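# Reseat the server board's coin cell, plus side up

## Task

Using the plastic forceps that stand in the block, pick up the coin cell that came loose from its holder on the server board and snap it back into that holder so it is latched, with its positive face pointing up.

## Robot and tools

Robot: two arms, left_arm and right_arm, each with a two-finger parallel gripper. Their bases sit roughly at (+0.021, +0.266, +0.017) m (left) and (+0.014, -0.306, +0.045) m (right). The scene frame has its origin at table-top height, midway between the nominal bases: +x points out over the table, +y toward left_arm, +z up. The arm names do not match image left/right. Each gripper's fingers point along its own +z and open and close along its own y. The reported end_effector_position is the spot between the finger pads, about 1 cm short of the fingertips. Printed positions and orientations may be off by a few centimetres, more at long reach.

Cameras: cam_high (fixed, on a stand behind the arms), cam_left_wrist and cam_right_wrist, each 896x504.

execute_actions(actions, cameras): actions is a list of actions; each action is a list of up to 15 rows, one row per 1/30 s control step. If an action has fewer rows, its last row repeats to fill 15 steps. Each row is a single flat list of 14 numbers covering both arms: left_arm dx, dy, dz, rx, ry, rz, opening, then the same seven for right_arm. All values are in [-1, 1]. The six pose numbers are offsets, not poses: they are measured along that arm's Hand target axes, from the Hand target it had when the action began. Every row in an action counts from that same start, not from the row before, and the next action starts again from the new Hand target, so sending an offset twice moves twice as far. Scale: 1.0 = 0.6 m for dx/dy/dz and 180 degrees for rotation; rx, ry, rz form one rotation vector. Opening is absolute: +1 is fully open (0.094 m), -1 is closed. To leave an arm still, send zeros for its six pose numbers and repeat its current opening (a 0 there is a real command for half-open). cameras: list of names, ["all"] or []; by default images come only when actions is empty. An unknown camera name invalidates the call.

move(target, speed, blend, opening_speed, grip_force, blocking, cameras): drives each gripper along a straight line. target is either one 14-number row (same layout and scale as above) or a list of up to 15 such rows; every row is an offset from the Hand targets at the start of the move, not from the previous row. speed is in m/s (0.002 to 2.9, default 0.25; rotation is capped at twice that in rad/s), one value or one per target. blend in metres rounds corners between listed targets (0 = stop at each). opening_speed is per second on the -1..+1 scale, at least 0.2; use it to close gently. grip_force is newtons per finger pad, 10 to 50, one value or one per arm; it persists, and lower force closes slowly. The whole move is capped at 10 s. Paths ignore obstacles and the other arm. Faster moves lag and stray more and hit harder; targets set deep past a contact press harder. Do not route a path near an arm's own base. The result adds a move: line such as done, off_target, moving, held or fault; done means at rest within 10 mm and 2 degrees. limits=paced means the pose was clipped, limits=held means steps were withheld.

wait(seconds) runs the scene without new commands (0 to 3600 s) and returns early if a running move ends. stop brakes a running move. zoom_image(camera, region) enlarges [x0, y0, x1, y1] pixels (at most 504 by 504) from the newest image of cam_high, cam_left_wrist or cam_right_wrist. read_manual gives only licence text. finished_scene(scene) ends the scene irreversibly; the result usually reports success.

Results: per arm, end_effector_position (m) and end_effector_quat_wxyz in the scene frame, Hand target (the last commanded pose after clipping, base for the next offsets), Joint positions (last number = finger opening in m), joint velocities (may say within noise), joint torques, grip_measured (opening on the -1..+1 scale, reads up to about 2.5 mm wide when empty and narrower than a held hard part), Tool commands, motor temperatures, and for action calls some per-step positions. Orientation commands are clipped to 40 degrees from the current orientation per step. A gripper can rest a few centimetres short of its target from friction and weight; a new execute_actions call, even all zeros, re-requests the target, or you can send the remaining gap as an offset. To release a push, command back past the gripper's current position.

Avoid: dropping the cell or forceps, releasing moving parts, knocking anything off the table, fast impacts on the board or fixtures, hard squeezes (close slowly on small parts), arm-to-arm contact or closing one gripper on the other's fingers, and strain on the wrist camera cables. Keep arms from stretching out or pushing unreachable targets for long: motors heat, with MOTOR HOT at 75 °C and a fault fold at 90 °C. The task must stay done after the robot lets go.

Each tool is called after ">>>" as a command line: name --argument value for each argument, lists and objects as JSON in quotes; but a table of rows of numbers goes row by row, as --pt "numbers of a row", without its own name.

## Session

>>> execute_actions --actions '[]' --cameras '["all"]'

Scene clock: 0.00 s.
left_arm: end_effector_position=(+0.4189, +0.2588, +0.1287) grip_measured=+1.000 end_effector_quat_wxyz=(+0.608, +0.026, +0.794, +0.020) | right_arm: end_effector_position=(+0.4195, -0.2904, +0.1666) grip_measured=+1.000 end_effector_quat_wxyz=(+0.618, -0.026, +0.784, +0.049)
Joint positions: left_arm=[-0.031 1.53 0.342 0.924 -0.036 0.056 0.094] | right_arm=[-0.062 1.546 0.37 0.941 -0.132 0.014 0.094]
Joint velocities: within noise
Joint torques (N m): no reading
Motor temperatures (°C): left_arm=[21 30 29 21 22 22 24] | right_arm=[24 26 23 22 23 22 23]
Heat: left arm: 30 °C; right arm: 26 °C.
Hand target: left_arm +0.4193, +0.2588, +0.1293; +0.607, +0.026, +0.794, +0.020 | right_arm +0.4204, -0.2904, +0.1690; +0.620, -0.027, +0.783, +0.049
Tool commands: left_gripper/opening=+1.0 right_gripper/opening=+1.0

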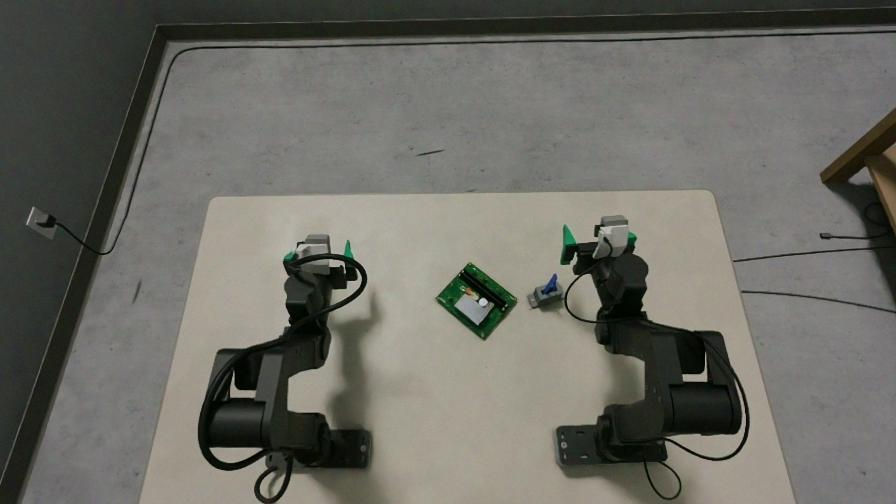

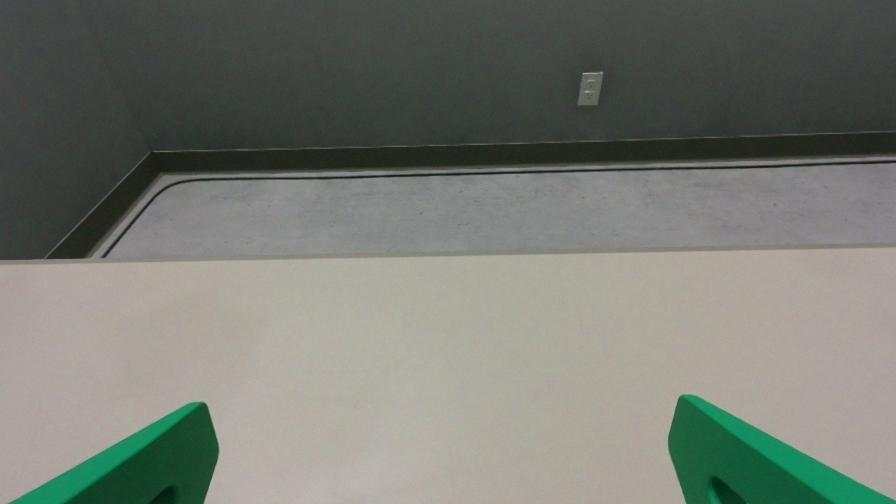

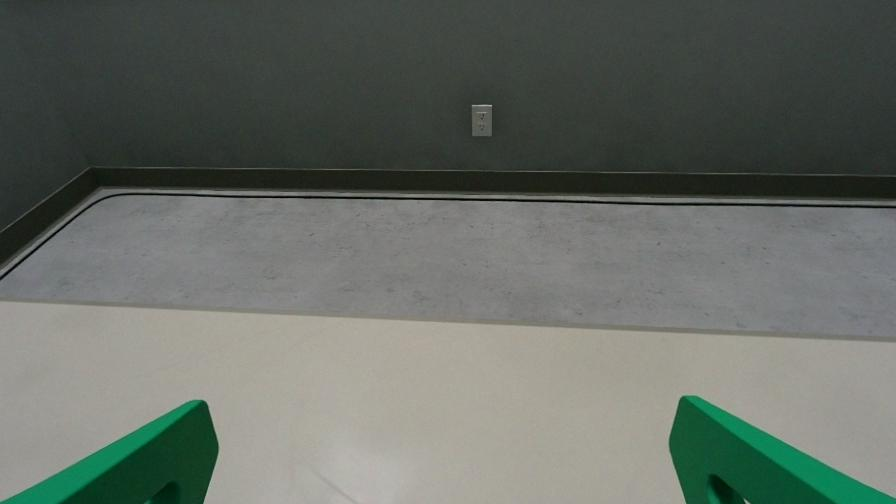

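>>> zoom_image --camera "cam_high" --region '[420, 240, 580, 360]'

Scaled by 3.150 from the camera's image (finer frame: 1280x720).

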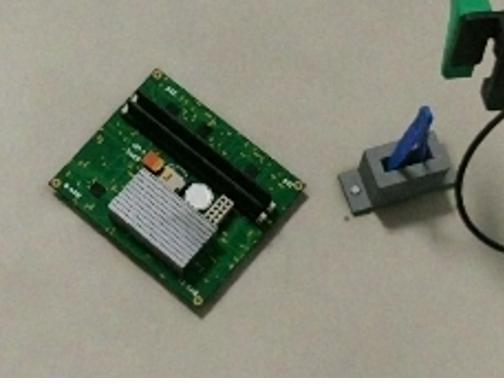

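>>> move --target '[0, 0, 0, 0, 0, 0, 1, -0.0509, 0.3511, -0.0893, -0.0858, 0.4224, -0.1315, 1]' --speed 0.4 --cameras '["all"]'

Scene clock: 106.87 s.
left_arm: end_effector_position=(+0.4189, +0.2588, +0.1287) grip_measured=+1.000 end_effector_quat_wxyz=(+0.608, +0.026, +0.794, +0.020) | right_arm: end_effector_position=(+0.3537, -0.0918, +0.2221) grip_measured=+1.000 end_effector_quat_wxyz=(+0.033, -0.276, +0.961, +0.003)
Joint positions: left_arm=[-0.031 1.53 0.342 0.924 -0.036 0.056 0.094] | right_arm=[0.526 2.063 2.128 -1.57 0.013 0.004 0.094]
Joint torques (N m): left_arm=[-0.06 -4.85 6.41 1.85 -0.05 0.01] | right_arm=[0.29 -9.47 9.16 0.55 -0.15 0.11]
Motor temperatures (°C): left_arm=[21 30 31 30 22 22 24] | right_arm=[24 28 24 28 23 22 23]
Heat: left arm: 31 °C; right arm: 28 °C.
Hand target: left_arm +0.4193, +0.2588, +0.1293; +0.607, +0.026, +0.794, +0.020 | right_arm +0.3540, -0.0875, +0.2199; +0.000, -0.275, +0.961, +0.000
Off the commanded pose: left_arm 0.001 m, 0 deg | right_arm 0.005 m, 4 deg.
joint sent to its limit (right arm) — joint 4 (wrist pitch), lower limit. The joint targets are off in orientation, not in position.
move: off_target (right_arm)

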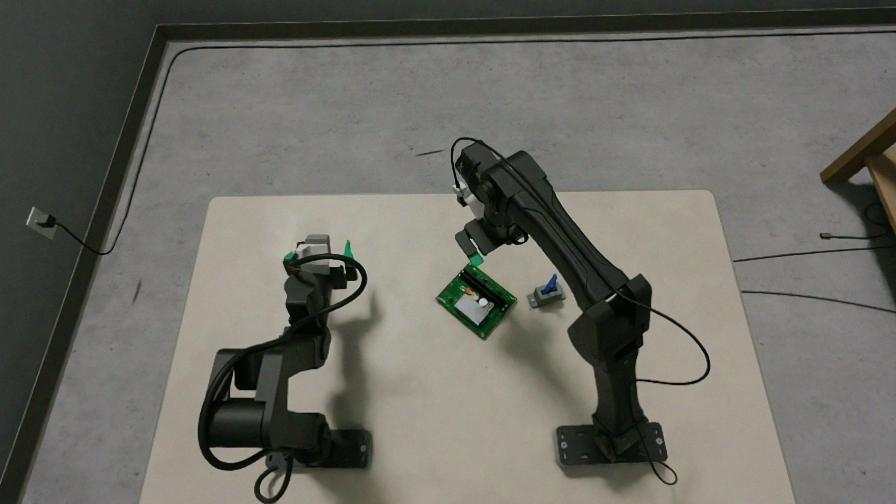

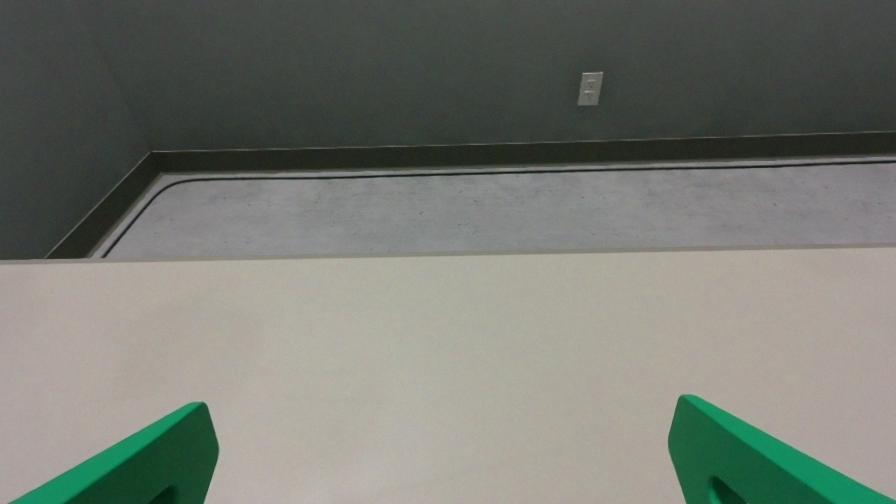

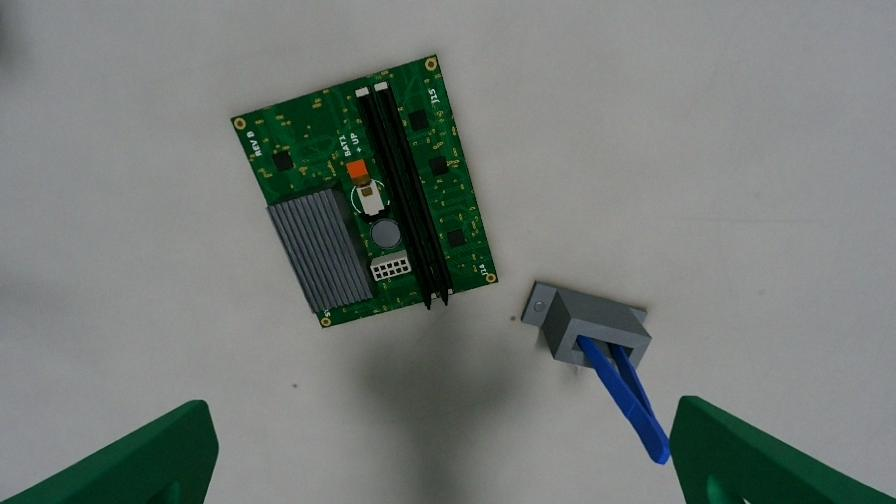

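>>> zoom_image --camera "cam_right_wrist" --region '[320, 130, 460, 310]'

>>> zoom_image --camera "cam_right_wrist" --region '[500, 260, 700, 480]'

Scaled by 2.800 from the camera's image (finer frame: 1280x720).

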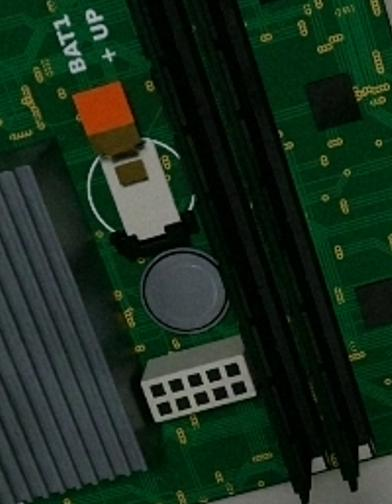

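Scaled by 2.291 from the camera's image (finer frame: 1280x720).

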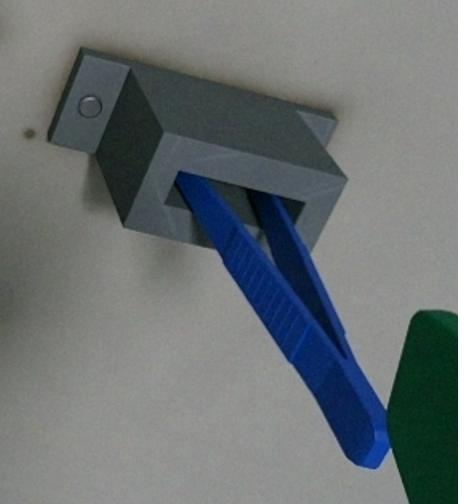

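>>> move --target '[0, 0, 0, 0, 0, 0, 1, 0.0529, 0.0517, 0.1833, 0, 0, -0.089, 1]' --speed 0.25 --cameras '["cam_right_wrist"]'

>>> zoom_image --camera "cam_right_wrist" --region '[360, 120, 560, 360]'

Scene clock: 189.10 s.
left_arm: end_effector_position=(+0.4189, +0.2588, +0.1287) grip_measured=+1.000 end_effector_quat_wxyz=(+0.608, +0.026, +0.794, +0.020) | right_arm: end_effector_position=(+0.3114, -0.0815, +0.1019) grip_measured=+1.000 end_effector_quat_wxyz=(-0.015, -0.402, +0.915, -0.010)
Joint positions: left_arm=[-0.031 1.53 0.342 0.924 -0.036 0.056 0.094] | right_arm=[0.61 2.017 1.579 -1.166 0.012 -0.18 0.094]
Joint torques (N m): left_arm=[-0.06 -4.85 6.41 1.85 -0.04 0] | right_arm=[0.28 -13.76 5.71 0.63 -0.15 -0.03]
Heat: left arm: 32 °C; right arm: 31 °C.
Hand target: left_arm +0.4193, +0.2588, +0.1293; +0.607, +0.026, +0.794, +0.020 | right_arm +0.3107, -0.0780, +0.1098; +0.000, -0.406, +0.914, +0.000
Off the commanded pose: left_arm 0.001 m, 0 deg | right_arm 0.009 m, 2 deg.
move: done

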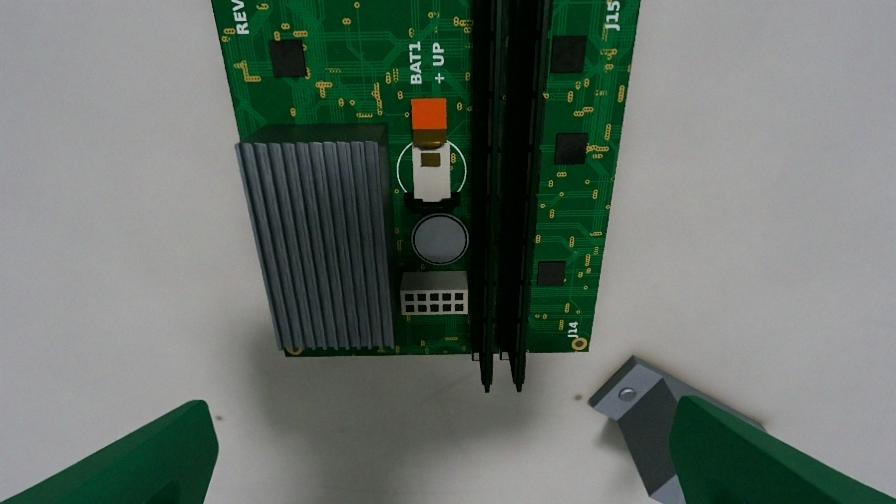

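Scaled by 2.100 from the camera's image (finer frame: 1280x720).

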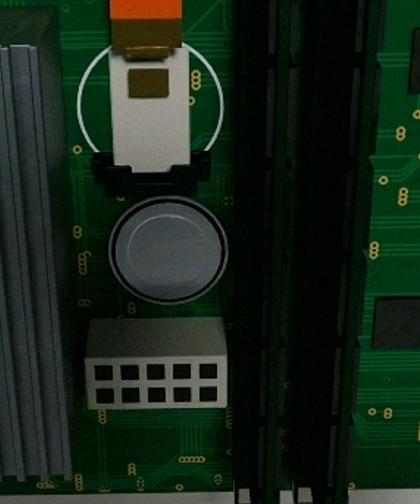

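>>> move --target '[0, 0, 0, 0, 0, 0, 1, 0.1486, -0.1911, -0.1503, 0, 0, 0.1806, 1]' --speed 0.3 --cameras '["cam_high", "cam_right_wrist"]'

>>> zoom_image --camera "cam_right_wrist" --region '[330, 130, 570, 370]'

Scene clock: 290.17 s.
left_arm: end_effector_position=(+0.4189, +0.2588, +0.1287) grip_measured=+1.000 end_effector_quat_wxyz=(+0.608, +0.026, +0.794, +0.020) | right_arm: end_effector_position=(+0.3338, -0.2209, +0.1885) grip_measured=+1.000 end_effector_quat_wxyz=(-0.014, -0.141, +0.990, -0.007)
Joint positions: left_arm=[-0.031 1.53 0.342 0.924 -0.036 0.056 0.094] | right_arm=[0.223 1.829 1.668 -1.439 0.01 -0.022 0.094]
Joint torques (N m): left_arm=[-0.08 -4.83 6.42 1.86 -0.05 0.01] | right_arm=[-0.72 -10.67 9.37 0.41 -0.13 0.11]
Motor temperatures (°C): left_arm=[21 30 31 33 22 22 24] | right_arm=[24 38 25 23 23 22 23]
Heat: left arm: 33 °C; right arm: 38 °C.
Hand target: left_arm +0.4193, +0.2588, +0.1293; +0.607, +0.026, +0.794, +0.020 | right_arm +0.3362, -0.2210, +0.2001; +0.000, -0.134, +0.991, +0.000
Off the commanded pose: left_arm 0.001 m, 0 deg | right_arm 0.012 m, 2 deg.
move: off_target (right_arm)

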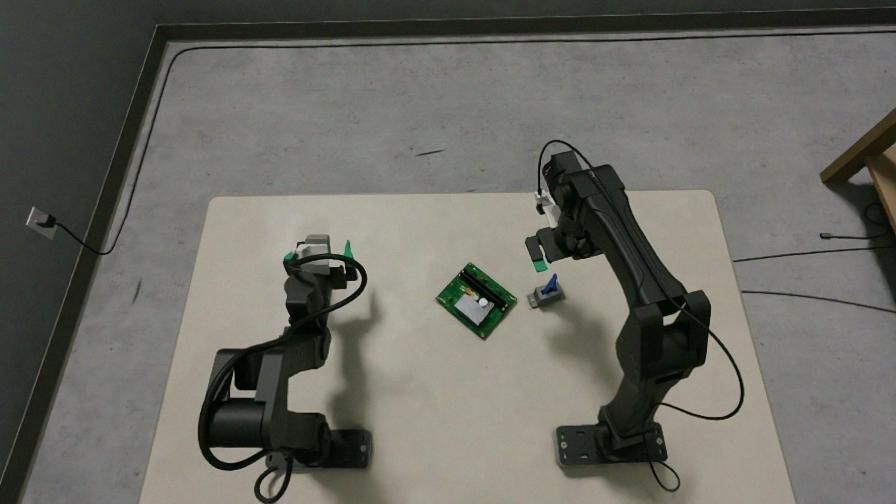

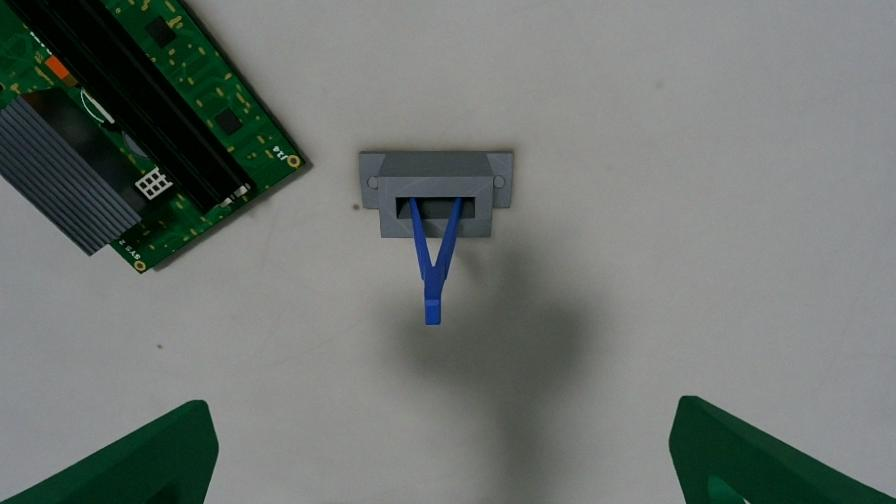

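Scaled by 2.100 from the camera's image (finer frame: 1280x720).

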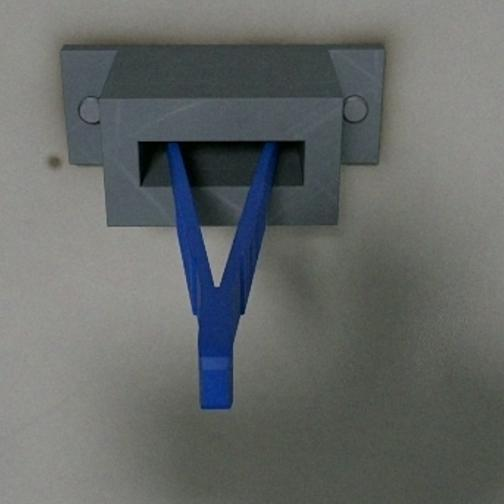

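>>> move --target '[0, 0, 0, 0, 0, 0, 1, 0.0208, 0.0092, 0.1417, 0, 0, 0, 0.5]' --speed 0.2 --cameras '["cam_right_wrist"]'

>>> zoom_image --camera "cam_right_wrist" --region '[300, 100, 600, 400]'

Scene clock: 364.00 s.
left_arm: end_effector_position=(+0.4189, +0.2588, +0.1287) grip_measured=+1.000 end_effector_quat_wxyz=(+0.608, +0.026, +0.794, +0.020) | right_arm: end_effector_position=(+0.3226, -0.2239, +0.1085) grip_measured=+0.502 end_effector_quat_wxyz=(-0.016, -0.133, +0.991, -0.007)
Joint positions: left_arm=[-0.031 1.53 0.342 0.924 -0.036 0.056 0.094] | right_arm=[0.223 1.814 1.33 -1.121 0.01 -0.006 0.071]
Joint torques (N m): left_arm=[-0.05 -4.85 6.41 1.84 -0.04 0.01] | right_arm=[0.85 -11.77 5.63 0.68 -0.13 0.11]
Motor temperatures (°C): left_arm=[21 29 31 34 22 22 24] | right_arm=[24 33 27 23 23 22 23]
Heat: left arm: 34 °C; right arm: 33 °C.
Hand target: left_arm +0.4193, +0.2588, +0.1293; +0.607, +0.026, +0.794, +0.020 | right_arm +0.3226, -0.2190, +0.1150; +0.000, -0.134, +0.991, +0.000
Off the commanded pose: left_arm 0.001 m, 0 deg | right_arm 0.008 m, 2 deg.
move: done

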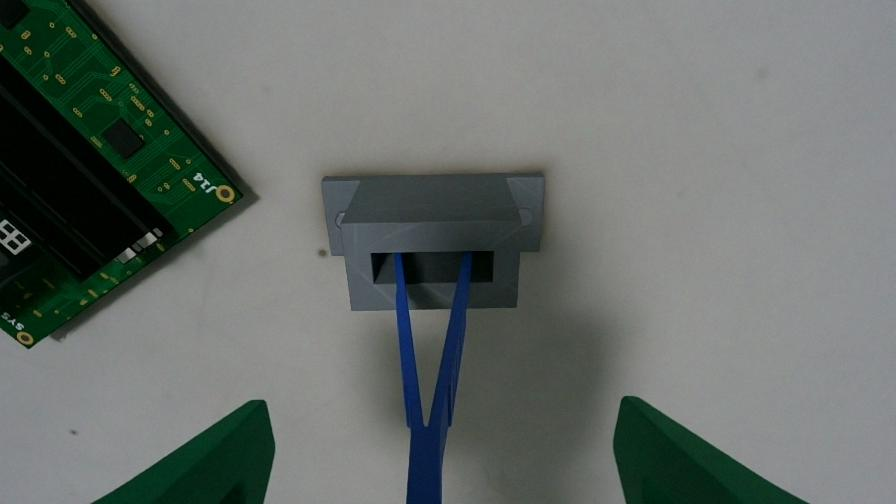

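Scaled by 1.680 from the camera's image (finer frame: 1280x720).

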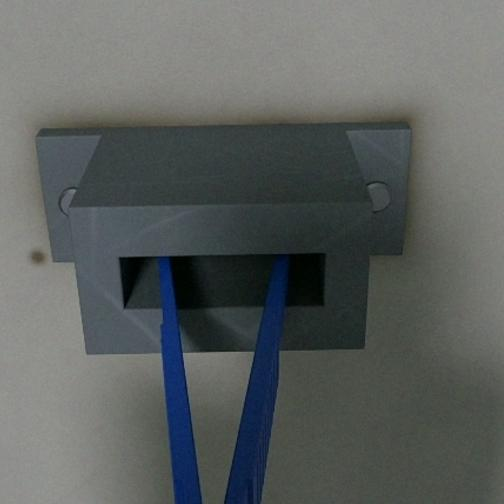

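>>> move --target '[0, 0, 0, 0, 0, 0, 1, 0.0024, 0.0065, 0.0475, 0, -0.0444, 0, 0.3]' --speed 0.15 --cameras '["cam_right_wrist"]'

Scene clock: 420.13 s.
left_arm: end_effector_position=(+0.4189, +0.2588, +0.1287) grip_measured=+1.000 end_effector_quat_wxyz=(+0.608, +0.026, +0.794, +0.020) | right_arm: end_effector_position=(+0.3200, -0.2198, +0.0814) grip_measured=+0.302 end_effector_quat_wxyz=(+0.055, -0.133, +0.990, +0.003)
Joint positions: left_arm=[-0.031 1.53 0.342 0.924 -0.036 0.056 0.094] | right_arm=[0.237 1.711 1.086 -0.836 0.01 0.007 0.061]
Joint torques (N m): left_arm=[-0.06 -4.83 6.45 1.85 -0.04 0] | right_arm=[0.72 -10.3 5.67 0.87 -0.11 0.11]
Heat: left arm: 34 °C; right arm: 34 °C.
Hand target: left_arm +0.4193, +0.2588, +0.1293; +0.607, +0.026, +0.794, +0.020 | right_arm +0.3202, -0.2156, +0.0865; +0.069, -0.134, +0.989, +0.009
Off the commanded pose: left_arm 0.001 m, 0 deg | right_arm 0.007 m, 2 deg.
move: done

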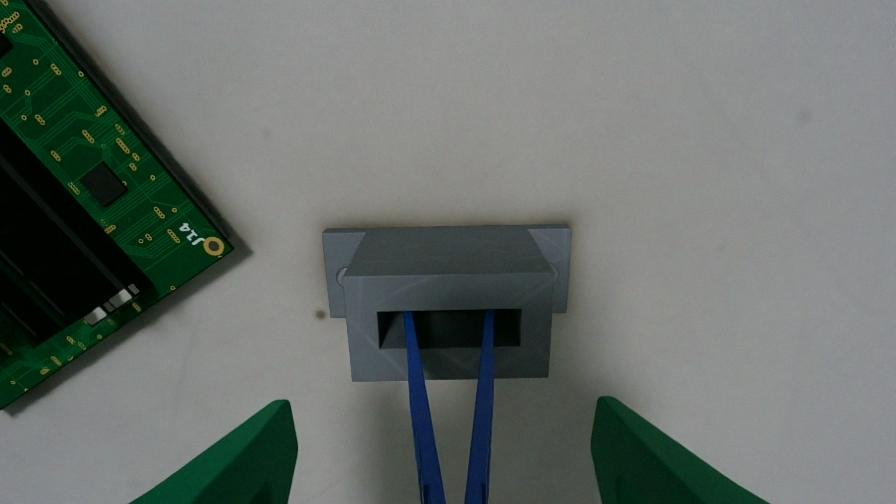

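>>> move --target '[0, 0, 0, 0, 0, 0, 1, 0, 0, 0, 0, 0, 0, -0.66]' --opening_speed 0.8 --cameras '["cam_right_wrist"]'

>>> zoom_image --camera "cam_right_wrist" --region '[340, 264, 560, 504]'

Scene clock: 441.40 s.
left_arm: end_effector_position=(+0.4189, +0.2588, +0.1287) grip_measured=+1.000 end_effector_quat_wxyz=(+0.608, +0.026, +0.794, +0.020) | right_arm: end_effector_position=(+0.3202, -0.2198, +0.0814) grip_measured=-0.657 end_effector_quat_wxyz=(+0.056, -0.133, +0.990, +0.003)
Joint positions: left_arm=[-0.031 1.53 0.342 0.924 -0.036 0.056 0.094] | right_arm=[0.237 1.711 1.086 -0.835 0.01 0.007 0.016]
Joint torques (N m): left_arm=[-0.06 -4.83 6.42 1.85 -0.05 0] | right_arm=[0.73 -10.3 5.67 0.91 -0.11 0.11]
Heat: left arm: 34 °C; right arm: 33 °C.
Hand target: left_arm +0.4193, +0.2588, +0.1293; +0.607, +0.026, +0.794, +0.020 | right_arm +0.3202, -0.2156, +0.0865; +0.069, -0.134, +0.989, +0.009
Off the commanded pose: left_arm 0.001 m, 0 deg | right_arm 0.007 m, 2 deg.
move: done

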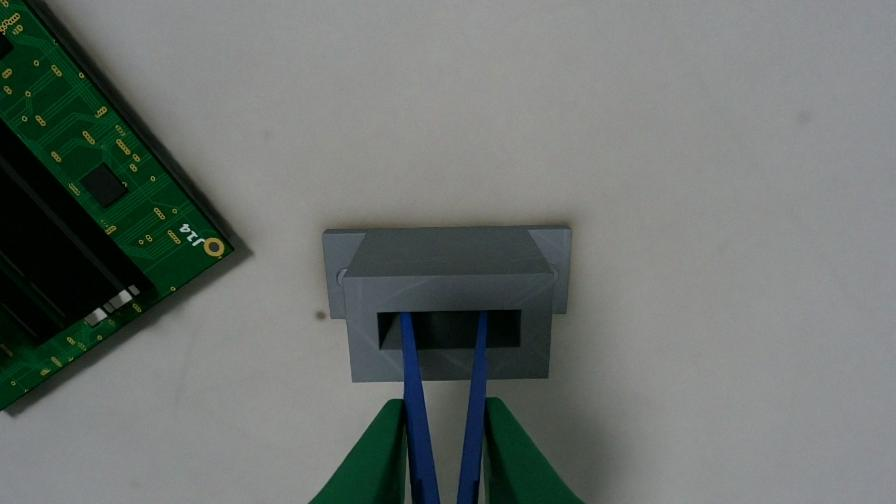

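Scaled by 2.100 from the camera's image (finer frame: 1280x720).

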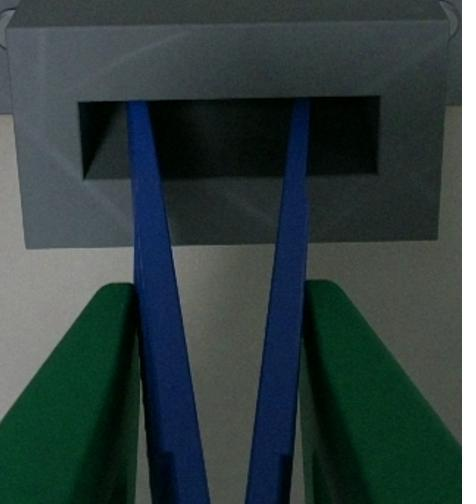

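>>> move --pt "0 0 0 0 0 0 1 0 0 0 0 0 0 -0.68" --pt "0 0 0 0 0 0 1 -0.0174 0 -0.124 0 0 0 -0.68" --speed 0.08 --opening_speed 0.5 --cameras '["cam_right_wrist"]'

>>> zoom_image --camera "cam_right_wrist" --region '[340, 200, 560, 504]'

Scene clock: 465.23 s.
left_arm: end_effector_position=(+0.4189, +0.2588, +0.1287) grip_measured=+1.000 end_effector_quat_wxyz=(+0.608, +0.026, +0.794, +0.020) | right_arm: end_effector_position=(+0.3171, -0.2207, +0.1481) grip_measured=-0.678 end_effector_quat_wxyz=(+0.052, -0.133, +0.990, +0.002)
Joint positions: left_arm=[-0.031 1.53 0.342 0.924 -0.036 0.056 0.094] | right_arm=[0.237 1.642 1.284 -1.109 0.01 0.007 0.015]
Joint torques (N m): left_arm=[-0.05 -4.83 6.42 1.86 -0.05 0.01] | right_arm=[0.73 -9.5 9.73 0.65 -0.11 0.11]
Heat: left arm: 34 °C; right arm: 33 °C.
Hand target: left_arm +0.4193, +0.2588, +0.1293; +0.607, +0.026, +0.794, +0.020 | right_arm +0.3202, -0.2156, +0.1617; +0.069, -0.134, +0.989, +0.009
Off the commanded pose: left_arm 0.001 m, 0 deg | right_arm 0.015 m, 2 deg.
move: off_target (right_arm)

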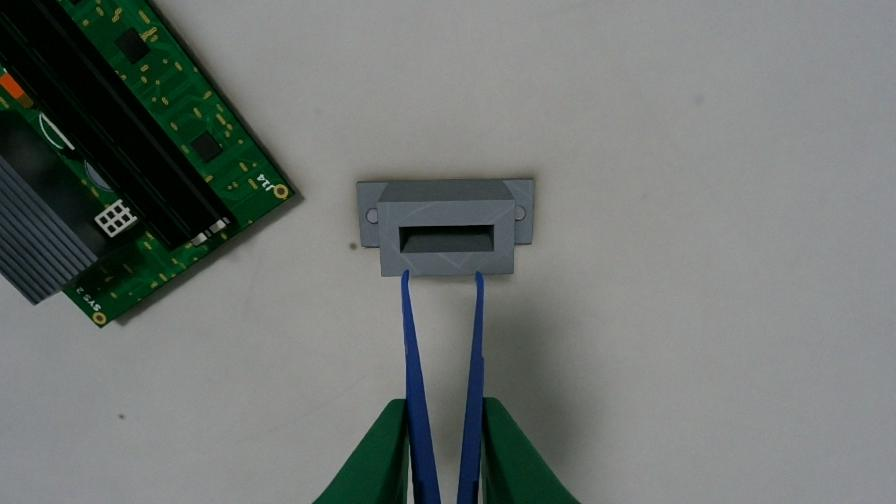

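Scaled by 1.658 from the camera's image (finer frame: 1280x720).

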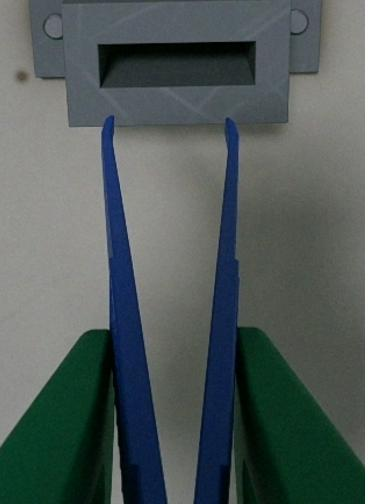

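>>> move --target '[0, 0, 0, 0, 0, 0, 1, -0.0476, 0.2264, 0.0296, 0.0053, 0.0336, 0.0654, -0.68]' --speed 0.15 --cameras '["cam_right_wrist"]'

>>> zoom_image --camera "cam_right_wrist" --region '[350, 200, 550, 400]'

Scene clock: 529.90 s.
left_arm: end_effector_position=(+0.4189, +0.2588, +0.1287) grip_measured=+1.000 end_effector_quat_wxyz=(+0.608, +0.026, +0.794, +0.020) | right_arm: end_effector_position=(+0.3112, -0.0782, +0.1487) grip_measured=-0.678 end_effector_quat_wxyz=(+0.018, -0.033, +0.999, +0.007)
Joint positions: left_arm=[-0.031 1.53 0.342 0.924 -0.036 0.056 0.094] | right_arm=[0.616 1.932 1.646 -1.248 0.01 0.588 0.015]
Joint torques (N m): left_arm=[-0.05 -4.82 6.41 1.86 -0.04 0.01] | right_arm=[0.32 -8.75 9.65 0.53 0.09 0.1]
Heat: left arm: 35 °C; right arm: 35 °C.
Hand target: left_arm +0.4193, +0.2588, +0.1293; +0.607, +0.026, +0.794, +0.020 | right_arm +0.3136, -0.0765, +0.1480; +0.017, -0.032, +0.999, +0.001
Off the commanded pose: left_arm 0.001 m, 0 deg | right_arm 0.003 m, 1 deg.
move: done

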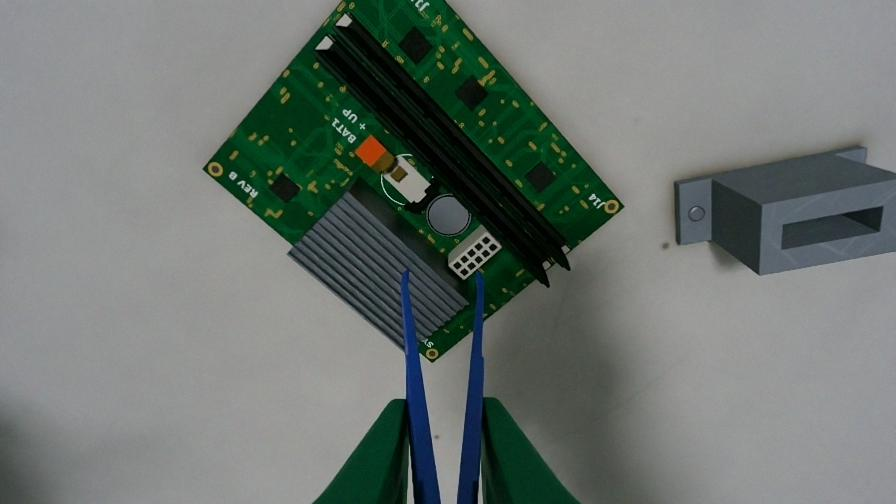

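Scaled by 2.520 from the camera's image (finer frame: 1280x720).

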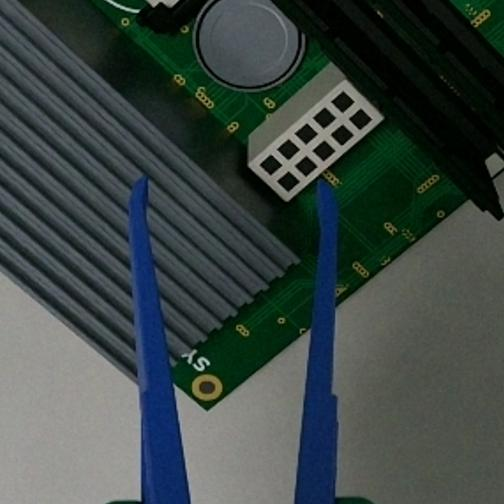

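>>> move --target '[0, 0, 0, 0, 0, 0, 1, 0.0097, -0.0022, 0.0447, 0, 0, 0, -0.645]' --speed 0.12 --opening_speed 0.3 --cameras '["cam_right_wrist"]'

>>> zoom_image --camera "cam_right_wrist" --region '[360, 170, 540, 350]'

Scene clock: 552.37 s.
left_arm: end_effector_position=(+0.4189, +0.2588, +0.1287) grip_measured=+1.000 end_effector_quat_wxyz=(+0.608, +0.026, +0.794, +0.020) | right_arm: end_effector_position=(+0.3105, -0.0788, +0.1286) grip_measured=-0.647 end_effector_quat_wxyz=(+0.019, -0.031, +0.999, +0.008)
Joint positions: left_arm=[-0.031 1.53 0.342 0.924 -0.036 0.056 0.094] | right_arm=[0.616 1.932 1.566 -1.164 0.01 0.592 0.017]
Joint torques (N m): left_arm=[-0.06 -4.83 6.41 1.85 -0.04 0] | right_arm=[0.79 -9.4 5.89 0.77 0.09 0.11]
Heat: left arm: 35 °C; right arm: 34 °C.
Hand target: left_arm +0.4193, +0.2588, +0.1293; +0.607, +0.026, +0.794, +0.020 | right_arm +0.3088, -0.0781, +0.1210; +0.017, -0.032, +0.999, +0.001
Off the commanded pose: left_arm 0.001 m, 0 deg | right_arm 0.008 m, 1 deg.
move: done

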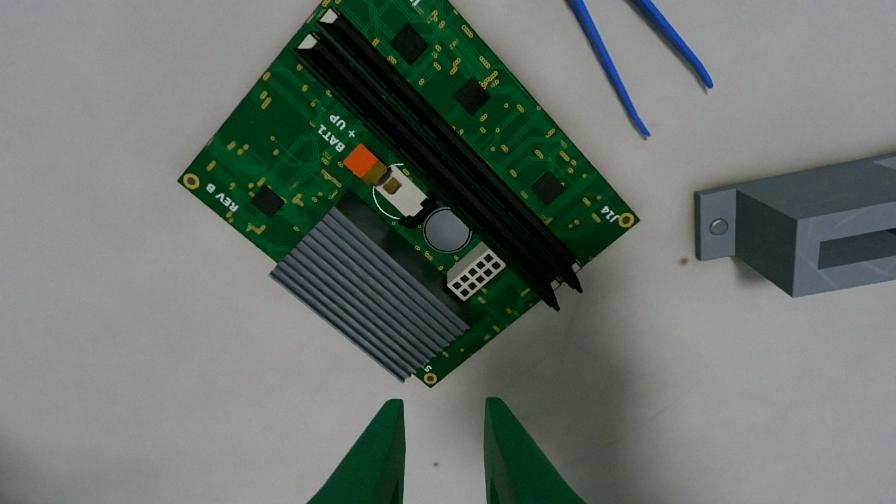

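Scaled by 2.800 from the camera's image (finer frame: 1280x720).

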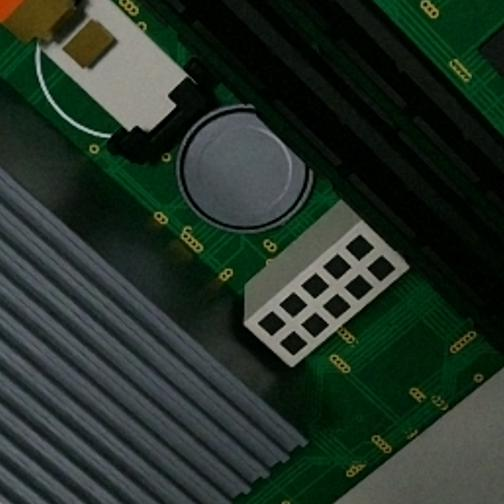

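>>> execute_actions --actions '[]' --cameras '["cam_high", "cam_right_wrist"]'

>>> zoom_image --camera "cam_high" --region '[440, 200, 640, 350]'

Scene clock: 559.93 s.
left_arm: end_effector_position=(+0.4189, +0.2588, +0.1287) grip_measured=+1.000 end_effector_quat_wxyz=(+0.608, +0.026, +0.794, +0.020) | right_arm: end_effector_position=(+0.3106, -0.0787, +0.1286) grip_measured=-0.647 end_effector_quat_wxyz=(+0.020, -0.031, +0.999, +0.008)
Joint positions: left_arm=[-0.031 1.53 0.342 0.924 -0.036 0.056 0.094] | right_arm=[0.616 1.932 1.566 -1.164 0.01 0.592 0.017]
Joint velocities: within noise
Joint torques (N m): left_arm=[-0.06 -4.82 6.39 1.85 -0.05 0.01] | right_arm=[0.76 -9.39 5.87 0.75 0.09 0.11]
Motor temperatures (°C): left_arm=[21 29 31 35 22 22 24] | right_arm=[24 34 26 22 23 22 23]
Heat: left arm: 35 °C; right arm: 34 °C.
Hand target: left_arm +0.4193, +0.2588, +0.1293; +0.607, +0.026, +0.794, +0.020 | right_arm +0.3087, -0.0781, +0.1210; +0.017, -0.032, +0.999, +0.001
Tool commands: left_gripper/opening=+1.0 right_gripper/opening=-0.645
Off the commanded pose: left_arm 0.001 m, 0 deg | right_arm 0.008 m, 1 deg.
Images, in order (width x height): cam_high 896x504, cam_right_wrist 896x504.

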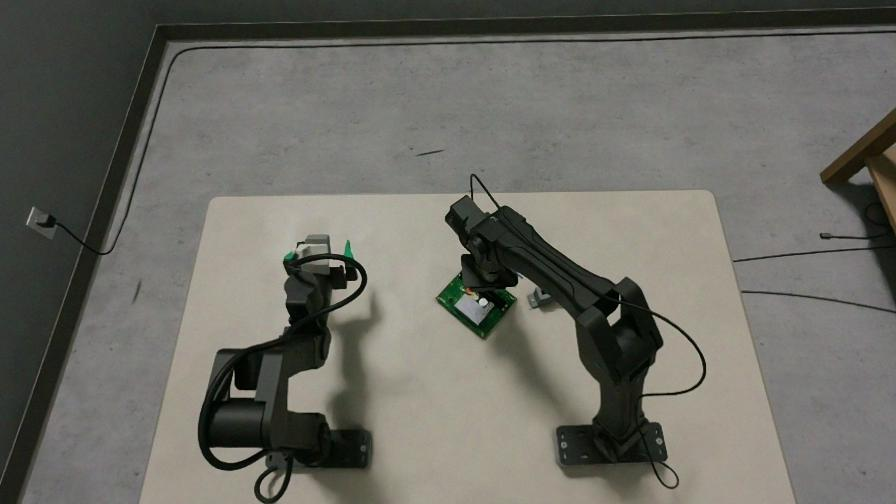

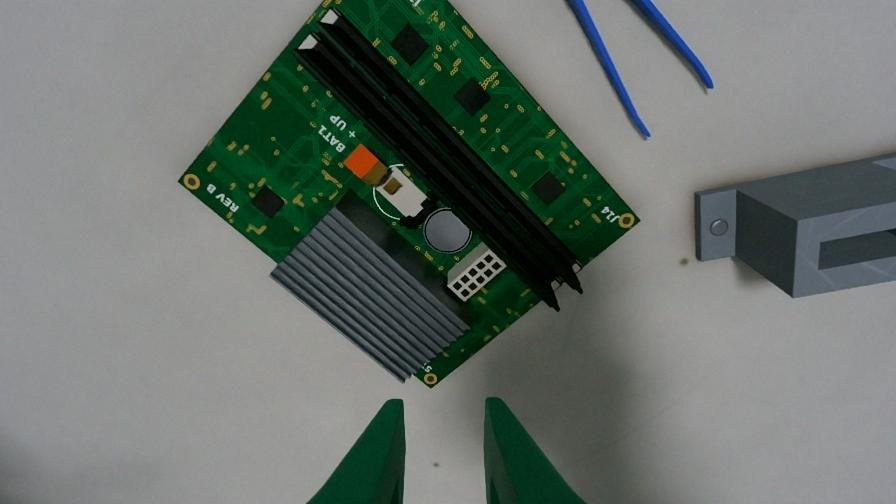

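Scaled by 2.520 from the camera's image (finer frame: 1280x720).

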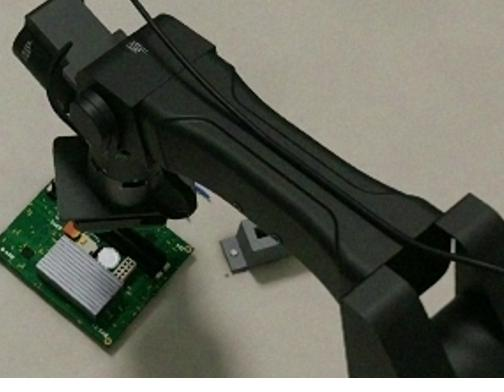

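>>> move --target '[0, 0, 0, 0, 0, 0, 1, -0.1658, -0.067, -0.0145, -0.0038, 0.0105, -0.2412, -0.3]' --speed 0.25 --cameras '["cam_high", "cam_right_wrist"]'

>>> zoom_image --camera "cam_right_wrist" --region '[320, 50, 600, 400]'

Scene clock: 770.30 s.
left_arm: end_effector_position=(+0.4189, +0.2588, +0.1287) grip_measured=+1.000 end_effector_quat_wxyz=(+0.608, +0.026, +0.794, +0.020) | right_arm: end_effector_position=(+0.4084, -0.1127, +0.1374) grip_measured=-0.302 end_effector_quat_wxyz=(+0.007, -0.398, +0.917, -0.005)
Joint positions: left_arm=[-0.031 1.53 0.342 0.924 -0.036 0.056 0.094] | right_arm=[0.418 2.244 2.075 -1.388 0.01 -0.363 0.033]
Joint torques (N m): left_arm=[-0.1 -4.82 6.39 1.85 -0.04 0] | right_arm=[-0.42 -11.06 9.47 0.46 -0.13 -0.04]
Heat: left arm: 35 °C; right arm: 34 °C.
Hand target: left_arm +0.4193, +0.2588, +0.1293; +0.607, +0.026, +0.794, +0.020 | right_arm +0.4102, -0.1119, +0.1330; +0.000, -0.399, +0.917, +0.000
Off the commanded pose: left_arm 0.001 m, 0 deg | right_arm 0.005 m, 1 deg.
move: done

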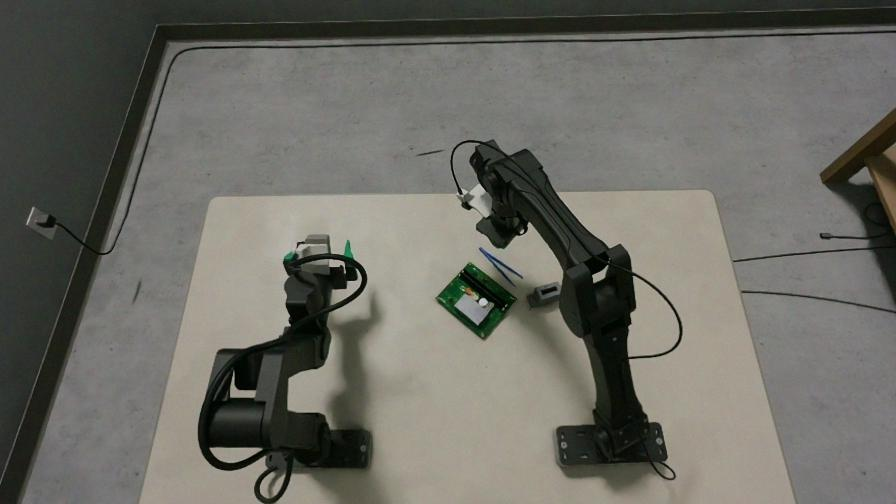

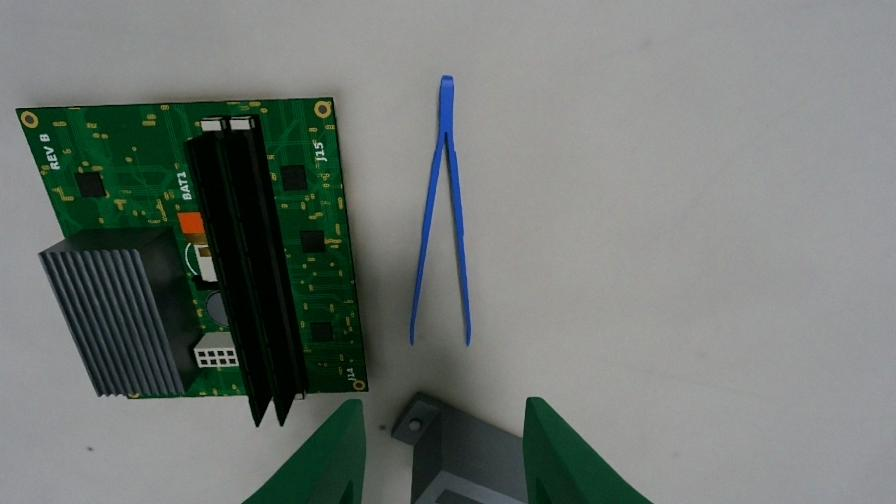

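Scaled by 1.440 from the camera's image (finer frame: 1280x720).

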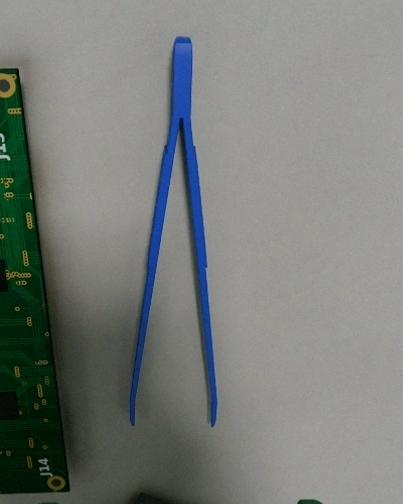

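>>> move --target '[0, 0, 0, 0, 0, 0, 1, -0.0065, 0.0028, 0.175, 0, 0, 0.0089, -0.3]' --speed 0.15 --cameras '["cam_right_wrist"]'

Scene clock: 807.33 s.
left_arm: end_effector_position=(+0.4189, +0.2588, +0.1287) grip_measured=+1.000 end_effector_quat_wxyz=(+0.608, +0.026, +0.794, +0.020) | right_arm: end_effector_position=(+0.4145, -0.1097, +0.0399) grip_measured=-0.302 end_effector_quat_wxyz=(+0.008, -0.388, +0.922, -0.004)
Joint positions: left_arm=[-0.031 1.53 0.342 0.924 -0.036 0.056 0.094] | right_arm=[0.418 2.317 1.807 -1.045 0.01 -0.341 0.033]
Joint torques (N m): left_arm=[-0.08 -4.83 6.43 1.85 -0.05 0] | right_arm=[0.23 -11.79 6.23 0.72 -0.13 0.11]
Heat: left arm: 35 °C; right arm: 33 °C.
Hand target: left_arm +0.4193, +0.2588, +0.1293; +0.607, +0.026, +0.794, +0.020 | right_arm +0.4117, -0.1078, +0.0281; +0.000, -0.387, +0.922, +0.000
Off the commanded pose: left_arm 0.001 m, 0 deg | right_arm 0.012 m, 1 deg.
move: off_target (right_arm)

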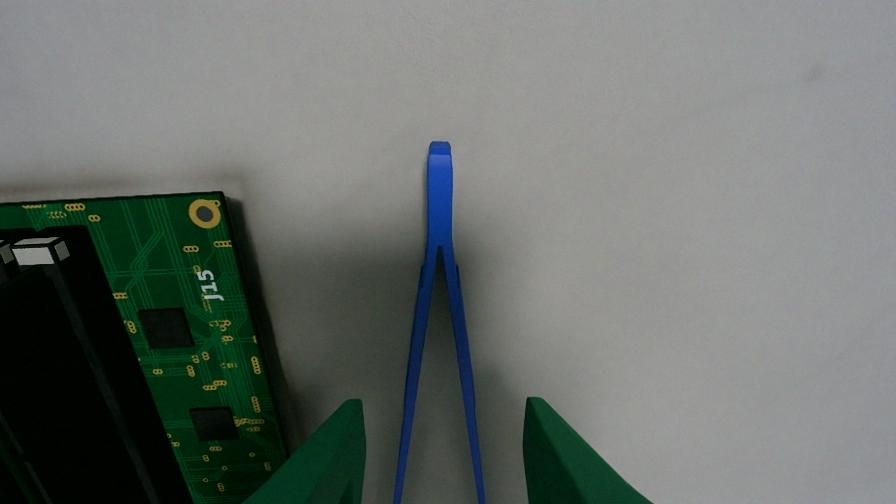

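>>> move --target '[0, 0, 0, 0, 0, 0, 1, 0, 0.002, 0.0492, 0, 0, 0, -0.3]' --speed 0.08 --cameras '["cam_right_wrist"]'

Scene clock: 824.10 s.
left_arm: end_effector_position=(+0.4189, +0.2588, +0.1287) grip_measured=+1.000 end_effector_quat_wxyz=(+0.608, +0.026, +0.794, +0.020) | right_arm: end_effector_position=(+0.4139, -0.1101, +0.0113) grip_measured=-0.302 end_effector_quat_wxyz=(+0.006, -0.387, +0.922, -0.005)
Joint positions: left_arm=[-0.031 1.53 0.342 0.924 -0.036 0.056 0.094] | right_arm=[0.418 2.355 1.755 -0.959 0.01 -0.338 0.033]
Joint torques (N m): left_arm=[-0.08 -4.83 6.43 1.85 -0.05 -0.01] | right_arm=[0.49 -11.7 5.87 0.81 -0.14 0.11]
Heat: left arm: 35 °C; right arm: 33 °C.
Hand target: left_arm +0.4193, +0.2588, +0.1293; +0.607, +0.026, +0.794, +0.020 | right_arm +0.4108, -0.1070, -0.0015; +0.000, -0.387, +0.922, +0.000
Off the commanded pose: left_arm 0.001 m, 0 deg | right_arm 0.013 m, 1 deg.
move: off_target (right_arm)

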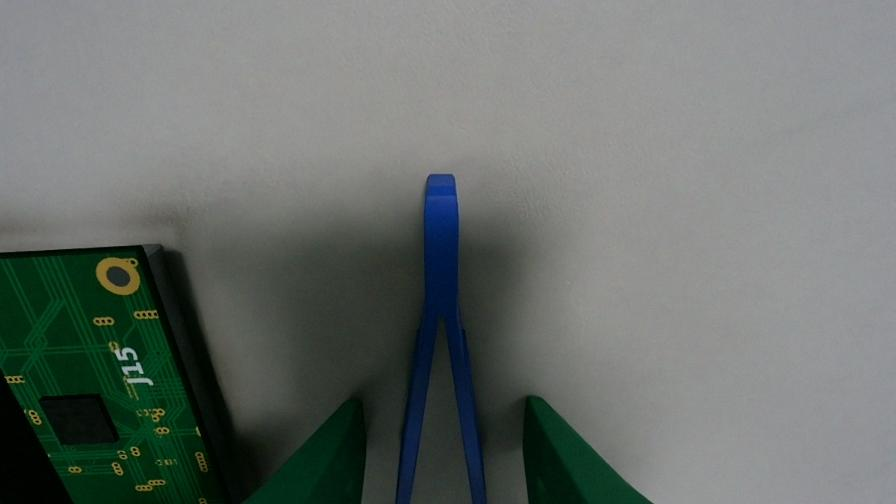

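>>> move --target '[0, 0, 0, 0, 0, 0, 1, 0, 0, 0, 0, 0, 0, -0.7]' --opening_speed 0.5 --cameras '["cam_right_wrist"]'

Scene clock: 829.70 s.
left_arm: end_effector_position=(+0.4189, +0.2588, +0.1287) grip_measured=+1.000 end_effector_quat_wxyz=(+0.608, +0.026, +0.794, +0.020) | right_arm: end_effector_position=(+0.4150, -0.1095, +0.0113) grip_measured=-0.697 end_effector_quat_wxyz=(+0.009, -0.387, +0.922, -0.004)
Joint positions: left_arm=[-0.031 1.53 0.342 0.924 -0.036 0.056 0.094] | right_arm=[0.418 2.355 1.755 -0.954 0.01 -0.338 0.014]
Joint torques (N m): left_arm=[-0.06 -4.82 6.41 1.85 -0.05 0] | right_arm=[0.44 -11.66 5.94 0.75 -0.13 0.1]
Heat: left arm: 35 °C; right arm: 34 °C.
Hand target: left_arm +0.4193, +0.2588, +0.1293; +0.607, +0.026, +0.794, +0.020 | right_arm +0.4109, -0.1070, -0.0015; +0.000, -0.386, +0.922, +0.000
Off the commanded pose: left_arm 0.001 m, 0 deg | right_arm 0.014 m, 1 deg.
move: done

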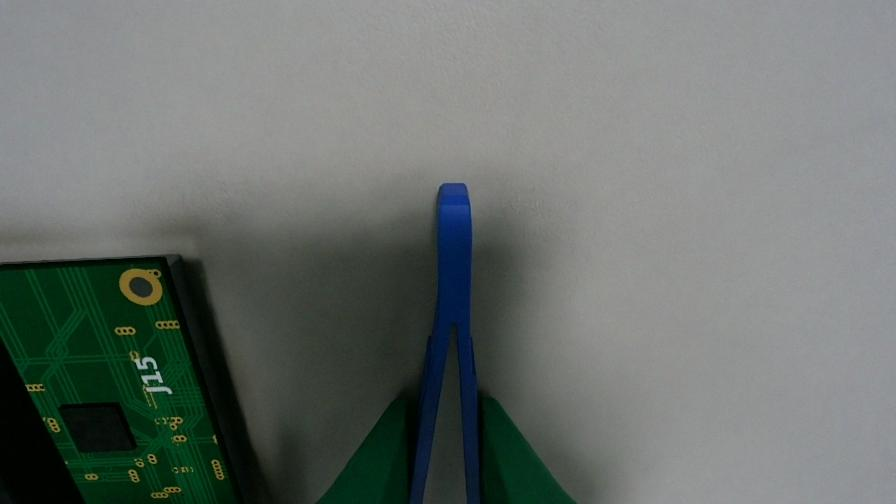

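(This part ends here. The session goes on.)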